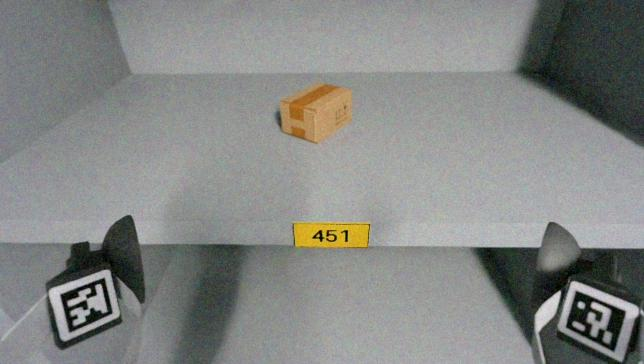

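Emit:
move --joints '{"arm_m": 0.0}' --pace "max" --cameras '[]'

Emit:
move --base '{"rotate_rad": 0.437}' --joints '{"lift_m": 0.65, "wrist_pitch_rad": -0.35}' --cameras '[]'

Emit:
move --base '{"translate_m": -0.406}' --cameras '[]'

Emit:
move --joints '{"arm_m": 0.2, "wrist_yaw_rad": 0.44}' --cameras '["wrist_camera"]'

Scene clock: 198.33 s.
move: done
base_odometry: x=+0.487 y=-0.936 heading=+0.213
turned_by_wheels: +0.000
turned_by_imu: +0.000
base_tilt: forward=-0.3 right=-1.3
lidar_m: 0.46 0.48 0.64 1.67 1.87 1.70 1.81 1.51 0.76 1.06 0.66 0.48
head_depth_mm: 884 972 939 976 1044 971 1148 / 877 969 922 1213 1120 972 1180 / 877 962 905 1215 1114 965 1179 / 870 955 827 1201 1060 962 1170 / 868 947 835 1197 1066 953 1170 / 860 950 869 1178 1089 953 1159 / 862 940 853 1177 1079 944 1159
base_status: not commanded
joint_positions: lift_m=+0.630 arm_m=+0.001 wrist_yaw_rad=+0.003 wrist_pitch_rad=-0.418 wrist_roll_rad=+0.000 gripper_m=+0.179 head_pan_rad=-1.600 head_tilt_rad=-0.600
joint_status: all done
measured_speeds: all 0
motor_effort: left_wheel=+0.3(1.0) right_wheel=+6.9(6.9) lift_m=+27.8(31.4) arm_m=-11.2(14.9) wrist_yaw_rad=-2.6(4.3) wrist_pitch_rad=+2.7(2.9) wrist_roll_rad=+0.0(0.3) gripper_m=+0.8(1.0) head_pan_rad=+3.3(3.7) head_tilt_rad=-0.9(1.8)
hand_pose: x=-0.0209 y=-0.3700 z=+0.6427 quat_wxyz=(+0.692, +0.148, -0.691, -0.146) (m; base frame)
wrist_depth_mm: 549 675 - - - 756 565 / 543 670 705 587 694 696 558 / 501 522 524 512 509 503 497 / 454 446 449 443 441 436 433 / 516 147 - - - 865 536 / 119 141 - - - - 121 / 119 724 - - - - 108
pictures: none
No camera images: "cameras" was empty.

Scene clock: 200.13 s.
move: done
base_odometry: x=+0.487 y=-0.936 heading=+0.650
turned_by_wheels: +0.437
turned_by_imu: +0.429
base_tilt: forward=-0.4 right=-1.2
lidar_m: 0.47 0.59 1.27 2.62 1.97 1.81 1.51 0.75 1.06 0.73 0.49 0.46
head_depth_mm: 843 914 927 674 1127 897 1187 / 874 951 920 707 1108 916 1183 / 906 993 908 1215 1108 963 1151 / 855 960 887 1184 1106 1300 1188 / 684 747 779 904 1012 1151 1194 / 586 644 717 803 907 1036 1131 / 582 621 661 709 771 842 924
base_status: done
joint_positions: lift_m=+0.650 arm_m=+0.001 wrist_yaw_rad=+0.003 wrist_pitch_rad=-0.370 wrist_roll_rad=+0.000 gripper_m=+0.179 head_pan_rad=-1.600 head_tilt_rad=-0.600
joint_status: all done
measured_speeds: all 0
motor_effort: left_wheel=-8.5(12.2) right_wheel=+8.7(12.2) lift_m=+23.1(34.0) arm_m=-4.7(11.5) wrist_yaw_rad=-3.0(3.9) wrist_pitch_rad=+3.3(5.8) wrist_roll_rad=+0.1(0.3) gripper_m=+0.4(1.0) head_pan_rad=+3.5(3.8) head_tilt_rad=+0.2(1.3)
hand_pose: x=-0.0209 y=-0.3757 z=+0.6735 quat_wxyz=(+0.695, +0.131, -0.694, -0.130) (m; base frame)
wrist_depth_mm: 329 406 465 620 - - - / 336 419 498 664 769 - - / 348 436 538 631 624 582 579 / 356 447 576 513 475 478 471 / 359 468 638 - - 417 385 / 119 145 697 917 - - 118 / 118 528 746 - - - 108
pictures: none
No camera images: "cameras" was empty.

Scene clock: 205.30 s.
move: done
base_odometry: x=+0.164 y=-1.182 heading=+0.649
turned_by_wheels: +0.000
turned_by_imu: +0.000
base_tilt: forward=-0.4 right=-1.1
lidar_m: 0.84 1.07 2.30 1.81 1.53 1.44 1.11 0.97 0.45 0.91 0.89 0.83
head_depth_mm: 707 769 819 607 507 798 666 / 736 801 850 602 1006 889 759 / 762 833 874 596 1031 888 771 / 795 869 889 588 1102 877 1099 / 823 906 755 610 1094 875 1139 / 862 953 867 636 1087 892 1142 / 896 991 855 666 1077 918 1154
base_status: done
joint_positions: lift_m=+0.650 arm_m=+0.001 wrist_yaw_rad=+0.003 wrist_pitch_rad=-0.370 wrist_roll_rad=+0.000 gripper_m=+0.179 head_pan_rad=-1.600 head_tilt_rad=-0.600
joint_status: not commanded
measured_speeds: all 0
motor_effort: left_wheel=-9.3(14.1) right_wheel=-2.4(11.4) lift_m=+25.5(25.5) arm_m=+11.9(12.5) wrist_yaw_rad=-2.6(4.0) wrist_pitch_rad=+3.4(3.4) wrist_roll_rad=-0.3(0.3) gripper_m=+0.3(1.2) head_pan_rad=+2.8(3.8) head_tilt_rad=+1.5(2.3)
hand_pose: x=-0.0209 y=-0.3757 z=+0.6735 quat_wxyz=(+0.695, +0.131, -0.694, -0.130) (m; base frame)
wrist_depth_mm: 594 698 - - - 544 510 / 612 737 844 - - - 524 / 610 644 601 595 620 584 494 / 545 488 489 482 480 474 447 / 688 421 403 391 385 400 370 / 118 141 - 345 325 323 118 / 118 789 - - 304 281 108
pictures: none
No camera images: "cameras" was empty.

Scene clock: 208.00 s.
move: done
base_odometry: x=+0.164 y=-1.182 heading=+0.649
turned_by_wheels: +0.000
turned_by_imu: +0.000
base_tilt: forward=-0.3 right=-1.1
lidar_m: 0.84 1.07 2.30 1.81 1.53 1.44 1.11 0.97 0.45 0.91 0.88 0.83
head_depth_mm: 709 770 820 606 506 799 665 / 733 799 850 602 1007 892 424 / 764 831 879 597 1036 496 496 / 792 867 890 589 1098 581 520 / 824 907 756 609 1097 595 1141 / 861 953 863 637 1080 872 1159 / 901 993 852 666 1078 917 1155
base_status: not commanded
joint_positions: lift_m=+0.650 arm_m=+0.200 wrist_yaw_rad=+0.437 wrist_pitch_rad=-0.370 wrist_roll_rad=+0.000 gripper_m=+0.179 head_pan_rad=-1.600 head_tilt_rad=-0.600
joint_status: all done
measured_speeds: all 0
motor_effort: left_wheel=-9.5(9.7) right_wheel=-2.2(3.0) lift_m=+25.9(26.3) arm_m=+12.7(15.2) wrist_yaw_rad=+1.7(6.0) wrist_pitch_rad=+3.3(3.4) wrist_roll_rad=-0.1(0.3) gripper_m=+0.3(1.1) head_pan_rad=+2.6(4.0) head_tilt_rad=+3.1(3.2)
hand_pose: x=+0.0759 y=-0.5536 z=+0.6735 quat_wxyz=(+0.707, +0.278, -0.650, +0.023) (m; base frame)
wrist_depth_mm: 468 486 569 669 544 471 398 / 504 514 604 725 - 493 411 / 533 557 597 627 594 515 431 / 563 536 490 479 383 476 440 / 585 426 390 391 351 383 381 / 119 146 329 326 326 323 121 / 119 808 298 281 280 271 108
pictures: wrist_camera
camera_calibration:
wrist_camera: T_world_to_cam=[[-0.889088, -0.457123, -0.0236689, -0.162981], [-0.229747, 0.490378, -0.840681, 0.887635], [0.395902, -0.742002, -0.541013, 0.0897681], [0, 0, 0, 1]] pos_world=[0.0234874, -0.443171, 0.790926]

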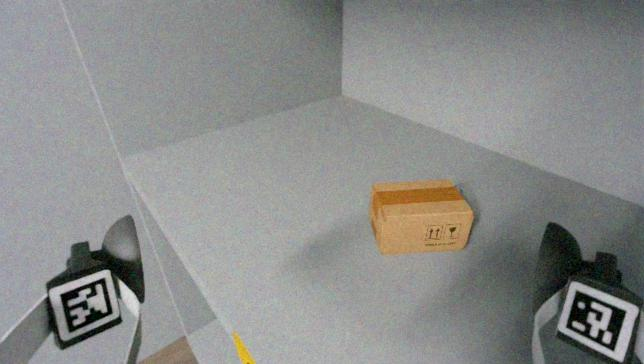

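Emit:
move --joints '{"arm_m": 0.397}' --contact_limits '{"arm_m": 35}' --cameras '["wrist_camera"]'

Scene clock: 228.47 s.
move: done
base_odometry: x=+0.164 y=-1.182 heading=+0.649
turned_by_wheels: +0.000
turned_by_imu: +0.000
base_tilt: forward=-0.3 right=-1.2
lidar_m: 0.84 1.07 2.30 1.81 1.53 1.44 1.11 0.97 0.45 0.91 0.88 0.83
head_depth_mm: 707 768 821 607 507 800 671 / 733 799 850 600 1004 887 432 / 762 833 875 594 625 542 753 / 791 868 893 589 658 874 1093 / 821 910 756 611 952 873 1144 / 860 948 868 637 1084 890 1158 / 898 990 855 664 1072 914 1159
base_status: not commanded
joint_positions: lift_m=+0.650 arm_m=+0.397 wrist_yaw_rad=+0.437 wrist_pitch_rad=-0.370 wrist_roll_rad=+0.000 gripper_m=+0.179 head_pan_rad=-1.600 head_tilt_rad=-0.600
joint_status: all done
measured_speeds: all 0
motor_effort: left_wheel=-9.2(10.0) right_wheel=-2.1(3.3) lift_m=+27.4(28.2) arm_m=+13.9(15.1) wrist_yaw_rad=+0.6(4.1) wrist_pitch_rad=+3.3(3.4) wrist_roll_rad=+0.1(0.3) gripper_m=+0.4(1.1) head_pan_rad=+2.3(3.3) head_tilt_rad=+3.3(4.4)
contact_limits: arm_m 35 (drawing in: default 31, maximum 55; extending or still: default 40, maximum 69)
hand_pose: x=+0.0759 y=-0.7506 z=+0.6735 quat_wxyz=(+0.707, +0.278, -0.650, +0.023) (m; base frame)
wrist_depth_mm: 367 420 488 487 373 298 253 / 391 445 518 513 394 316 263 / 408 470 562 559 420 334 277 / 431 464 479 482 434 350 287 / 395 392 390 386 383 368 292 / 119 308 326 326 323 321 121 / 118 275 282 225 272 272 108
pictures: wrist_camera
camera_calibration:
wrist_camera: T_world_to_cam=[[-0.889061, -0.457177, -0.0236642, -0.253066], [-0.229734, 0.490277, -0.840744, 0.984233], [0.395971, -0.742037, -0.540915, -0.0564989], [0, 0, 0, 1]] pos_world=[0.0234929, -0.640166, 0.790939]

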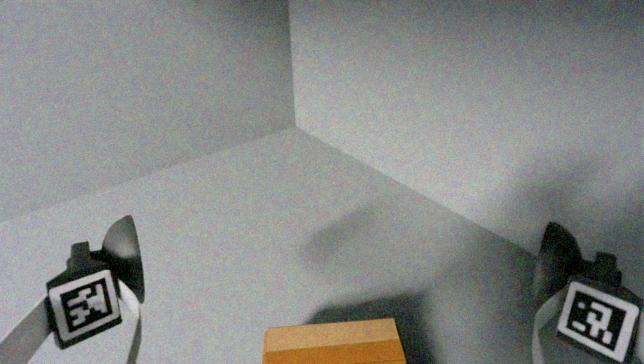

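Emit:
move --joints '{"lift_m": 0.538}' --contact_limits '{"lift_m": {"down": 18}}' --cameras '["wrist_camera"]'

Scene clock: 233.20 s.
move: done
base_odometry: x=+0.164 y=-1.182 heading=+0.649
turned_by_wheels: +0.000
turned_by_imu: +0.000
base_tilt: forward=-0.3 right=-1.2
lidar_m: 0.84 1.07 2.30 1.81 1.53 1.44 1.11 0.97 0.45 0.91 0.89 0.83
head_depth_mm: 707 767 822 608 507 800 668 / 735 799 852 602 1008 884 739 / 759 832 876 595 1040 688 547 / 793 864 894 588 1099 745 1101 / 822 906 754 610 1091 844 1135 / 859 947 865 638 1085 890 1162 / 897 988 852 667 1083 919 1158
base_status: not commanded
joint_positions: lift_m=+0.538 arm_m=+0.397 wrist_yaw_rad=+0.437 wrist_pitch_rad=-0.370 wrist_roll_rad=+0.000 gripper_m=+0.179 head_pan_rad=-1.600 head_tilt_rad=-0.600
joint_status: all done
measured_speeds: all 0
motor_effort: left_wheel=-9.4(9.7) right_wheel=-2.1(2.9) lift_m=+24.3(27.7) arm_m=+12.9(13.7) wrist_yaw_rad=+2.6(3.3) wrist_pitch_rad=+3.2(3.4) wrist_roll_rad=+0.1(0.3) gripper_m=+0.8(1.0) head_pan_rad=+2.0(3.1) head_tilt_rad=+2.9(4.1)
contact_limits: arm_m 35 (drawing in: default 31, maximum 55; extending or still: default 40, maximum 69); lift_m down 18 (down: maximum 72; up: maximum 65)
hand_pose: x=+0.0759 y=-0.7506 z=+0.5616 quat_wxyz=(+0.707, +0.278, -0.650, +0.023) (m; base frame)
wrist_depth_mm: 368 420 487 487 371 298 253 / 388 437 485 467 394 317 263 / 358 355 350 352 344 322 275 / 274 270 269 265 263 264 261 / 220 211 152 139 139 213 212 / 119 172 127 126 130 174 121 / 118 154 147 144 148 151 108
pictures: wrist_camera
camera_calibration:
wrist_camera: T_world_to_cam=[[-0.889059, -0.45718, -0.0236585, -0.255722], [-0.22968, 0.49016, -0.840827, 0.890064], [0.396006, -0.742111, -0.540787, -0.117208], [0, 0, 0, 1]] pos_world=[0.0234927, -0.640166, 0.678956]

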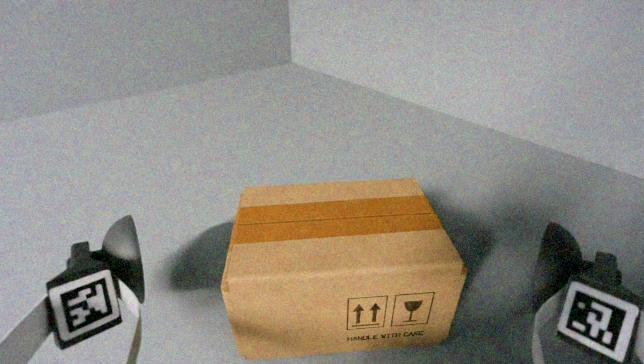

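Well aligned. Grip, lift, retract.

Emit:
move --joints '{"gripper_m": 0.07}' --cameras '[]'

Emit:
move --joints '{"lift_m": 0.61}' --cameras '["wrist_camera"]'

Scene clock: 244.30 s.
move: done
base_odometry: x=+0.164 y=-1.182 heading=+0.649
turned_by_wheels: +0.000
turned_by_imu: +0.000
base_tilt: forward=-0.4 right=-1.2
lidar_m: 0.84 1.07 2.30 1.81 1.54 1.44 1.11 0.97 0.45 0.91 0.88 0.83
head_depth_mm: 708 770 816 606 506 799 666 / 734 800 852 603 1011 889 740 / 760 830 880 594 1038 691 548 / 789 868 892 589 1098 745 1101 / 821 907 753 611 1097 850 1136 / 860 952 867 638 1081 894 1164 / 897 992 855 665 1087 921 1157
base_status: not commanded
joint_positions: lift_m=+0.538 arm_m=+0.397 wrist_yaw_rad=+0.437 wrist_pitch_rad=-0.370 wrist_roll_rad=+0.000 gripper_m=+0.071 head_pan_rad=-1.600 head_tilt_rad=-0.600
joint_status: all done
measured_speeds: all 0
motor_effort: left_wheel=-9.2(9.8) right_wheel=-2.7(2.9) lift_m=+23.2(24.0) arm_m=+12.0(12.5) wrist_yaw_rad=+2.3(3.5) wrist_pitch_rad=+3.2(3.3) wrist_roll_rad=+0.0(0.3) gripper_m=-12.6(84.1) head_pan_rad=+2.3(3.0) head_tilt_rad=+3.7(3.7)
contact_limits: arm_m 35 (drawing in: default 31, maximum 55; extending or still: default 40, maximum 69); lift_m down 18 (down: maximum 72; up: maximum 65)
hand_pose: x=+0.0759 y=-0.7506 z=+0.5617 quat_wxyz=(+0.707, +0.278, -0.650, +0.024) (m; base frame)
wrist_depth_mm: 370 417 486 491 374 299 251 / 389 435 485 461 397 314 264 / 361 357 353 346 346 320 277 / 274 271 268 173 265 262 260 / 220 219 147 140 140 213 213 / 185 127 129 129 132 126 179 / 163 150 142 147 148 124 150
pictures: none
No camera images: "cameras" was empty.

Scene clock: 245.80 s.
move: done
base_odometry: x=+0.164 y=-1.182 heading=+0.649
turned_by_wheels: +0.000
turned_by_imu: +0.000
base_tilt: forward=-0.3 right=-1.2
lidar_m: 0.84 1.07 2.30 1.81 1.53 1.44 1.11 0.48 0.45 0.91 0.88 0.83
head_depth_mm: 710 769 819 607 506 798 666 / 731 800 852 600 1010 892 714 / 761 833 872 596 689 585 746 / 790 868 894 590 689 830 1096 / 823 911 753 609 964 875 1142 / 859 946 867 636 1085 890 1159 / 899 991 854 666 1077 922 1155
base_status: not commanded
joint_positions: lift_m=+0.610 arm_m=+0.397 wrist_yaw_rad=+0.438 wrist_pitch_rad=-0.372 wrist_roll_rad=+0.000 gripper_m=+0.070 head_pan_rad=-1.600 head_tilt_rad=-0.600
joint_status: all done
measured_speeds: all 0
motor_effort: left_wheel=-8.8(9.7) right_wheel=-2.6(2.8) lift_m=+30.8(34.1) arm_m=+12.0(12.5) wrist_yaw_rad=+2.1(2.7) wrist_pitch_rad=+3.6(3.8) wrist_roll_rad=+0.1(0.4) gripper_m=-8.7(12.2) head_pan_rad=+2.9(3.0) head_tilt_rad=+2.9(3.7)
contact_limits: arm_m 35 (drawing in: default 31, maximum 55; extending or still: default 40, maximum 69)
hand_pose: x=+0.0760 y=-0.7503 z=+0.6331 quat_wxyz=(+0.707, +0.279, -0.650, +0.023) (m; base frame)
wrist_depth_mm: 371 417 489 488 372 301 252 / 389 440 516 511 395 318 264 / 411 469 516 513 424 334 278 / 409 405 405 398 397 352 287 / 332 329 150 143 148 320 295 / 277 125 135 139 137 127 267 / 247 225 223 150 221 120 231
pictures: wrist_camera
camera_calibration:
wrist_camera: T_world_to_cam=[[-0.888789, -0.457703, -0.0237327, -0.25424], [-0.230687, 0.491502, -0.839767, 0.950516], [0.396028, -0.740901, -0.542428, -0.0763856], [0, 0, 0, 1]] pos_world=[0.0235569, -0.640141, 0.750744]

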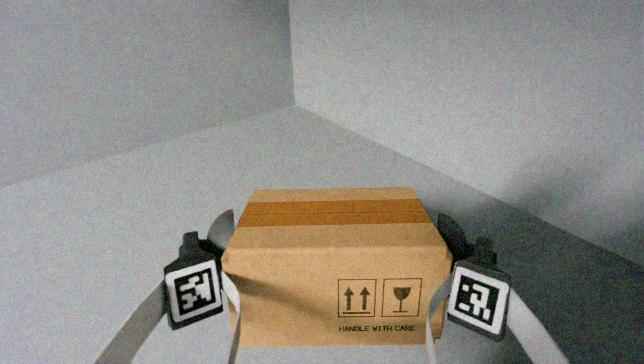

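Emit:
move --joints '{"arm_m": 0.0}' --cameras '[]'

Emit:
move --joints '{"wrist_yaw_rad": 2.6, "wrist_pitch_rad": -0.35, "head_pan_rad": -3.4, "head_tilt_rad": -0.4}' --cameras '[]'

Emit:
move --base '{"rotate_rad": -1.93}' --joints '{"lift_m": 0.29}' --cameras '["nav_camera", "wrist_camera"]'

Scene clock: 283.00 s.
move: done
base_odometry: x=+0.164 y=-1.182 heading=+0.649
turned_by_wheels: +0.000
turned_by_imu: +0.000
base_tilt: forward=-0.2 right=-1.4
lidar_m: 0.84 1.07 2.31 1.81 1.54 1.44 1.11 0.97 0.45 0.91 0.88 0.83
head_depth_mm: 710 770 819 607 507 802 671 / 735 799 851 602 1009 889 760 / 764 832 876 596 1036 885 788 / 790 867 893 588 1096 877 1099 / 824 908 756 611 1090 876 786 / 863 953 869 639 1086 894 1162 / 901 990 855 665 1080 918 1158
base_status: not commanded
joint_positions: lift_m=+0.610 arm_m=+0.001 wrist_yaw_rad=+0.438 wrist_pitch_rad=-0.372 wrist_roll_rad=+0.000 gripper_m=+0.070 head_pan_rad=-1.600 head_tilt_rad=-0.600
joint_status: all done
measured_speeds: all 0
motor_effort: left_wheel=-9.2(9.5) right_wheel=-2.1(3.1) lift_m=+25.1(32.1) arm_m=-12.2(14.8) wrist_yaw_rad=+2.3(3.0) wrist_pitch_rad=+3.6(3.8) wrist_roll_rad=-0.1(0.6) gripper_m=-8.4(9.2) head_pan_rad=+2.4(2.7) head_tilt_rad=+2.4(3.4)
hand_pose: x=+0.0759 y=-0.3539 z=+0.6331 quat_wxyz=(+0.707, +0.279, -0.649, +0.023) (m; base frame)
wrist_depth_mm: 548 614 652 722 - - 527 / 570 655 696 698 745 668 541 / 606 703 681 522 526 519 511 / 645 737 834 402 398 398 394 / 675 771 150 143 149 324 321 / 714 124 135 139 137 127 271 / 751 124 784 149 147 118 243
pictures: none
No camera images: "cameras" was empty.

Scene clock: 285.33 s.
move: done
base_odometry: x=+0.164 y=-1.182 heading=+0.649
turned_by_wheels: +0.000
turned_by_imu: +0.000
base_tilt: forward=-0.3 right=-1.1
lidar_m: 0.84 1.07 2.31 1.81 1.54 1.44 1.11 0.97 0.45 0.91 0.88 0.83
head_depth_mm: 1201 1274 1352 1444 1550 1653 1468 / 1217 1287 1377 1468 1573 1707 1439 / 1233 1309 1394 1492 1614 1711 1442 / 1252 1332 1433 1521 1636 1729 1432 / 1281 1363 1454 1564 1689 1768 1433 / 1294 1386 1470 1570 1699 1751 1391 / 911 966 1027 1080 1189 1171 1337
base_status: not commanded
joint_positions: lift_m=+0.610 arm_m=+0.001 wrist_yaw_rad=+2.597 wrist_pitch_rad=-0.372 wrist_roll_rad=+0.000 gripper_m=+0.070 head_pan_rad=-3.408 head_tilt_rad=-0.395
joint_status: all done
measured_speeds: translate_m=+0.000 rotate_rad=+0.000 lift_m=+0.000 arm_m=+0.000 wrist_yaw_rad=+0.000 wrist_pitch_rad=+0.000 wrist_roll_rad=+0.000 head_pan_rad=+0.024 head_tilt_rad=+0.000
motor_effort: left_wheel=-8.7(9.3) right_wheel=-2.1(2.9) lift_m=+27.9(28.1) arm_m=-8.3(12.5) wrist_yaw_rad=+2.9(5.6) wrist_pitch_rad=+3.6(5.9) wrist_roll_rad=-0.2(0.3) gripper_m=-8.1(9.1) head_pan_rad=+3.4(4.7) head_tilt_rad=-2.2(7.7)
hand_pose: x=+0.0979 y=+0.0511 z=+0.6331 quat_wxyz=(+0.313, +0.704, -0.061, +0.634) (m; base frame)
wrist_depth_mm: - - - - - - 902 / - - - - - - 939 / - - - - - - 930 / - - - - - - 937 / - - 151 143 148 - 946 / 985 124 134 139 137 127 923 / 200 124 801 150 797 120 829
pictures: none
No camera images: "cameras" was empty.

Scene clock: 289.50 s.
move: done
base_odometry: x=+0.164 y=-1.182 heading=-1.280
turned_by_wheels: -1.930
turned_by_imu: -1.899
base_tilt: forward=-0.2 right=-1.2
lidar_m: 0.45 0.95 0.84 0.83 0.88 1.29 3.84 1.53 1.48 1.44 1.11 0.45
head_depth_mm: 1475 1505 1508 1520 1551 1564 1458 / 1856 1883 1907 1951 1977 1804 1443 / 3431 2566 2601 2667 2363 1840 1437 / 3432 3727 3958 3958 2471 1814 1423 / 3363 3586 3899 3933 2447 1805 1418 / 3300 3498 3771 3815 2447 1784 1415 / 3211 3427 3739 3740 2433 1785 1411
base_status: done
joint_positions: lift_m=+0.290 arm_m=+0.001 wrist_yaw_rad=+2.597 wrist_pitch_rad=-0.373 wrist_roll_rad=+0.000 gripper_m=+0.070 head_pan_rad=-3.400 head_tilt_rad=-0.400
joint_status: all done
measured_speeds: all 0
motor_effort: left_wheel=+8.7(11.8) right_wheel=-9.6(13.3) lift_m=+25.4(27.4) arm_m=-12.7(13.1) wrist_yaw_rad=+1.9(3.6) wrist_pitch_rad=+3.8(3.9) wrist_roll_rad=+0.0(0.3) gripper_m=-8.6(9.2) head_pan_rad=+3.0(4.0) head_tilt_rad=-4.1(5.0)
hand_pose: x=+0.0978 y=+0.0510 z=+0.3128 quat_wxyz=(+0.314, +0.704, -0.060, +0.634) (m; base frame)
wrist_depth_mm: 685 761 835 912 - - - / 745 800 889 979 - - - / 777 867 963 - - - - / 822 834 819 808 705 - - / 666 695 151 143 148 - - / 556 125 135 139 137 127 - / 204 283 149 149 445 120 438
pictures: nav_camera (sideways), wrist_camera
camera_calibration:
nav_camera: T_world_to_cam=[[-0.357227, 0.0768051, 0.930854, -1.16622], [0.240394, 0.970599, 0.0121696, 0.0328662], [-0.902552, 0.228119, -0.365187, 0.434027], [0, 0, 0, 1]] pos_world=[-0.0327745, -0.0413378, 1.24368]
wrist_camera: T_world_to_cam=[[0.874082, -0.485196, -0.0237798, -0.0466737], [-0.281292, -0.465624, -0.839089, 0.346283], [0.39605, 0.740121, -0.543475, 0.259728], [0, 0, 0, 1]] pos_world=[0.0353378, -0.0536388, 0.430608]

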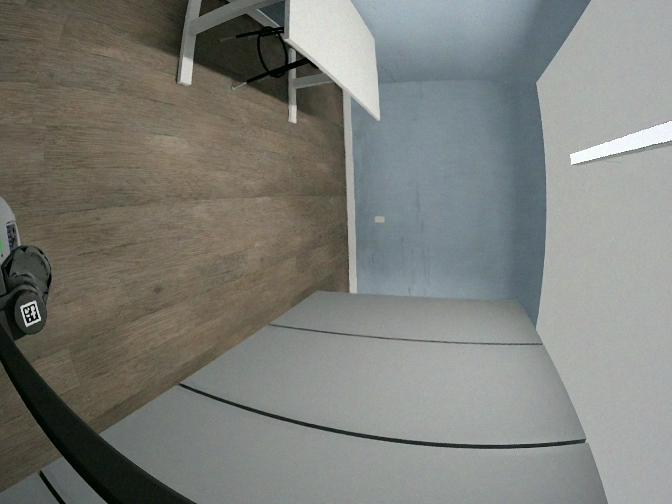

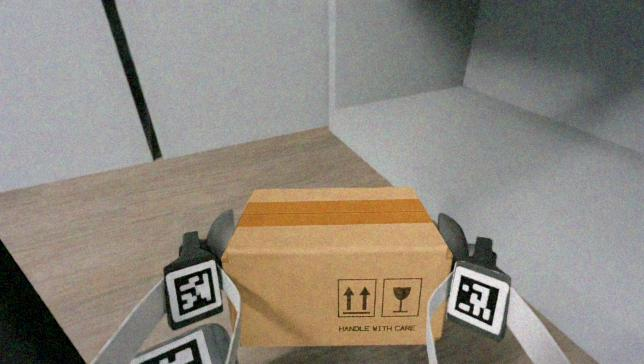

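Emit:
move --base '{"translate_m": -1.478}' --pace "max" --cameras '[]'

Emit:
move --base '{"rotate_rad": -0.107}' --joints '{"head_pan_rad": -1.5, "head_tilt_rad": -0.65}' --cameras '["head_camera", "nav_camera"]'

Scene clock: 330.63 s.
move: done
base_odometry: x=-0.260 y=+0.234 heading=-1.280
turned_by_wheels: +0.000
turned_by_imu: -0.002
base_tilt: forward=-0.4 right=-1.2
lidar_m: 1.92 1.24 0.95 0.93 0.99 1.43 2.38 1.30 0.72 0.95 0.97 2.05
head_depth_mm: 2229 2405 2568 2751 2292 1701 1452 / 2180 2332 2525 2701 2519 1830 1449 / 2163 2290 2450 2653 2500 1843 1440 / 2093 2241 2395 2612 2473 1805 1423 / 2075 2173 2340 2510 2446 1811 1425 / 2012 2141 2273 2451 2456 1778 1414 / 1965 2111 2260 2389 2424 1793 1412
base_status: done
joint_positions: lift_m=+0.290 arm_m=+0.001 wrist_yaw_rad=+2.597 wrist_pitch_rad=-0.373 wrist_roll_rad=+0.000 gripper_m=+0.070 head_pan_rad=-3.400 head_tilt_rad=-0.401
joint_status: not commanded
measured_speeds: all 0
motor_effort: left_wheel=+0.1(11.0) right_wheel=-9.5(18.1) lift_m=+25.3(31.6) arm_m=-12.2(13.6) wrist_yaw_rad=+1.8(3.7) wrist_pitch_rad=+3.8(4.0) wrist_roll_rad=-0.1(0.3) gripper_m=-8.1(9.5) head_pan_rad=+2.6(3.7) head_tilt_rad=+1.0(3.6)
hand_pose: x=+0.0977 y=+0.0510 z=+0.3128 quat_wxyz=(+0.313, +0.704, -0.060, +0.634) (m; base frame)
wrist_depth_mm: 782 865 924 - - - - / 834 896 987 - - - - / 879 971 - - - - - / 844 835 811 808 803 807 804 / 676 701 150 143 148 652 641 / 565 124 135 139 137 126 542 / 203 284 150 150 445 120 471
pictures: none
No camera images: "cameras" was empty.

Scene clock: 333.03 s.
move: done
base_odometry: x=-0.260 y=+0.234 heading=-1.386
turned_by_wheels: -0.107
turned_by_imu: -0.105
base_tilt: forward=-0.3 right=-1.2
lidar_m: 1.92 1.37 0.98 0.93 0.96 1.28 2.38 2.01 0.94 0.72 0.96 1.84
head_depth_mm: 1121 1237 1352 1057 828 1427 1225 / 1116 1244 1343 1043 823 1417 1224 / 1124 1245 1355 1025 845 1397 1220 / 1131 1252 1364 1025 840 1439 1213 / 1133 1262 1366 1015 834 1433 1209 / 1144 1262 1344 1005 827 1389 1201 / 1144 1274 1409 992 853 1415 1188
base_status: done
joint_positions: lift_m=+0.290 arm_m=+0.001 wrist_yaw_rad=+2.597 wrist_pitch_rad=-0.373 wrist_roll_rad=+0.000 gripper_m=+0.070 head_pan_rad=-1.492 head_tilt_rad=-0.654
joint_status: all done
measured_speeds: translate_m=+0.000 rotate_rad=+0.000 lift_m=+0.000 arm_m=+0.000 wrist_yaw_rad=+0.000 wrist_pitch_rad=+0.000 wrist_roll_rad=+0.000 head_pan_rad=-0.024 head_tilt_rad=+0.000
motor_effort: left_wheel=+8.2(11.3) right_wheel=-9.3(13.0) lift_m=+26.4(26.9) arm_m=-12.0(12.6) wrist_yaw_rad=+3.3(3.3) wrist_pitch_rad=+3.8(3.9) wrist_roll_rad=+0.1(0.3) gripper_m=-8.0(9.2) head_pan_rad=-2.8(5.3) head_tilt_rad=-0.4(9.0)
hand_pose: x=+0.0977 y=+0.0510 z=+0.3128 quat_wxyz=(+0.313, +0.704, -0.060, +0.634) (m; base frame)
wrist_depth_mm: 767 848 946 - - - - / 815 904 - - - - - / 853 968 - - - - - / 852 831 815 813 804 807 796 / 672 682 151 143 148 655 632 / 566 125 135 139 138 127 542 / 203 284 150 150 449 120 471
pictures: head_camera (sideways), nav_camera (sideways)
camera_calibration:
head_camera: T_world_to_cam=[[-0.0907555, 0.559661, -0.823737, 1.08769], [0.995806, 0.0606151, -0.0685303, 0.0827458], [0.0115772, -0.826502, -0.562815, 0.687947], [0, 0, 0, 1]] pos_world=[0.00835033, -0.0451623, 1.28883]
nav_camera: T_world_to_cam=[[0.0633264, -0.583697, 0.809499, -1.01051], [-0.995245, -0.0970819, 0.0078554, 0.0460235], [0.0740025, -0.806147, -0.587069, 0.716778], [0, 0, 0, 1]] pos_world=[0.0567531, -0.0075331, 1.23844]

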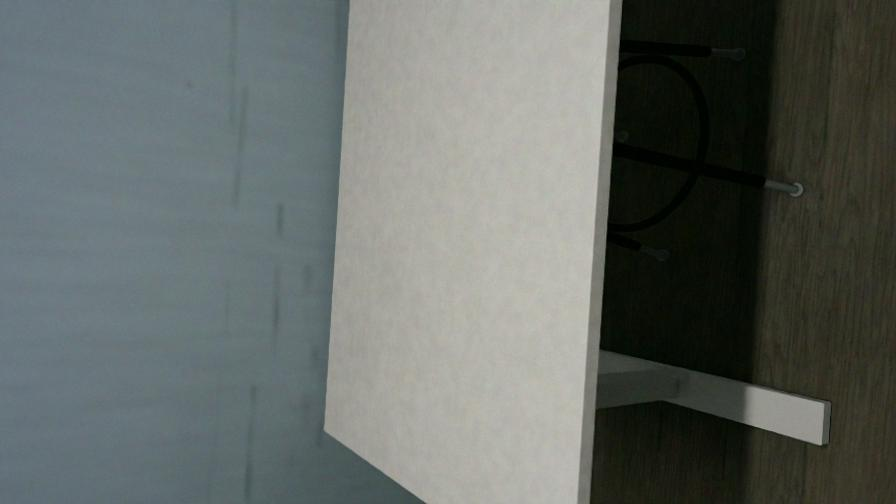

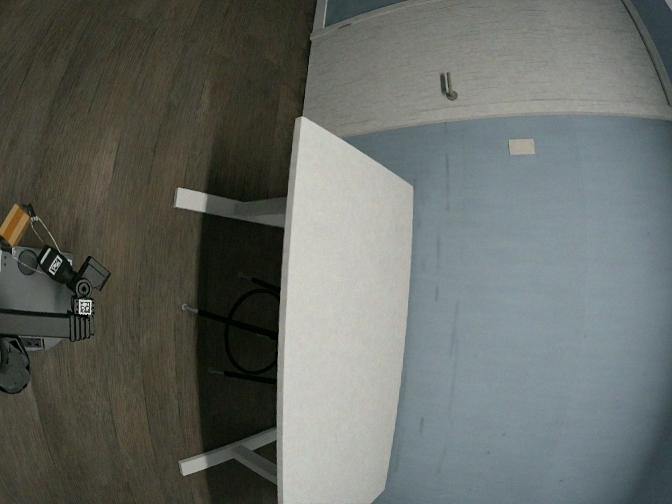

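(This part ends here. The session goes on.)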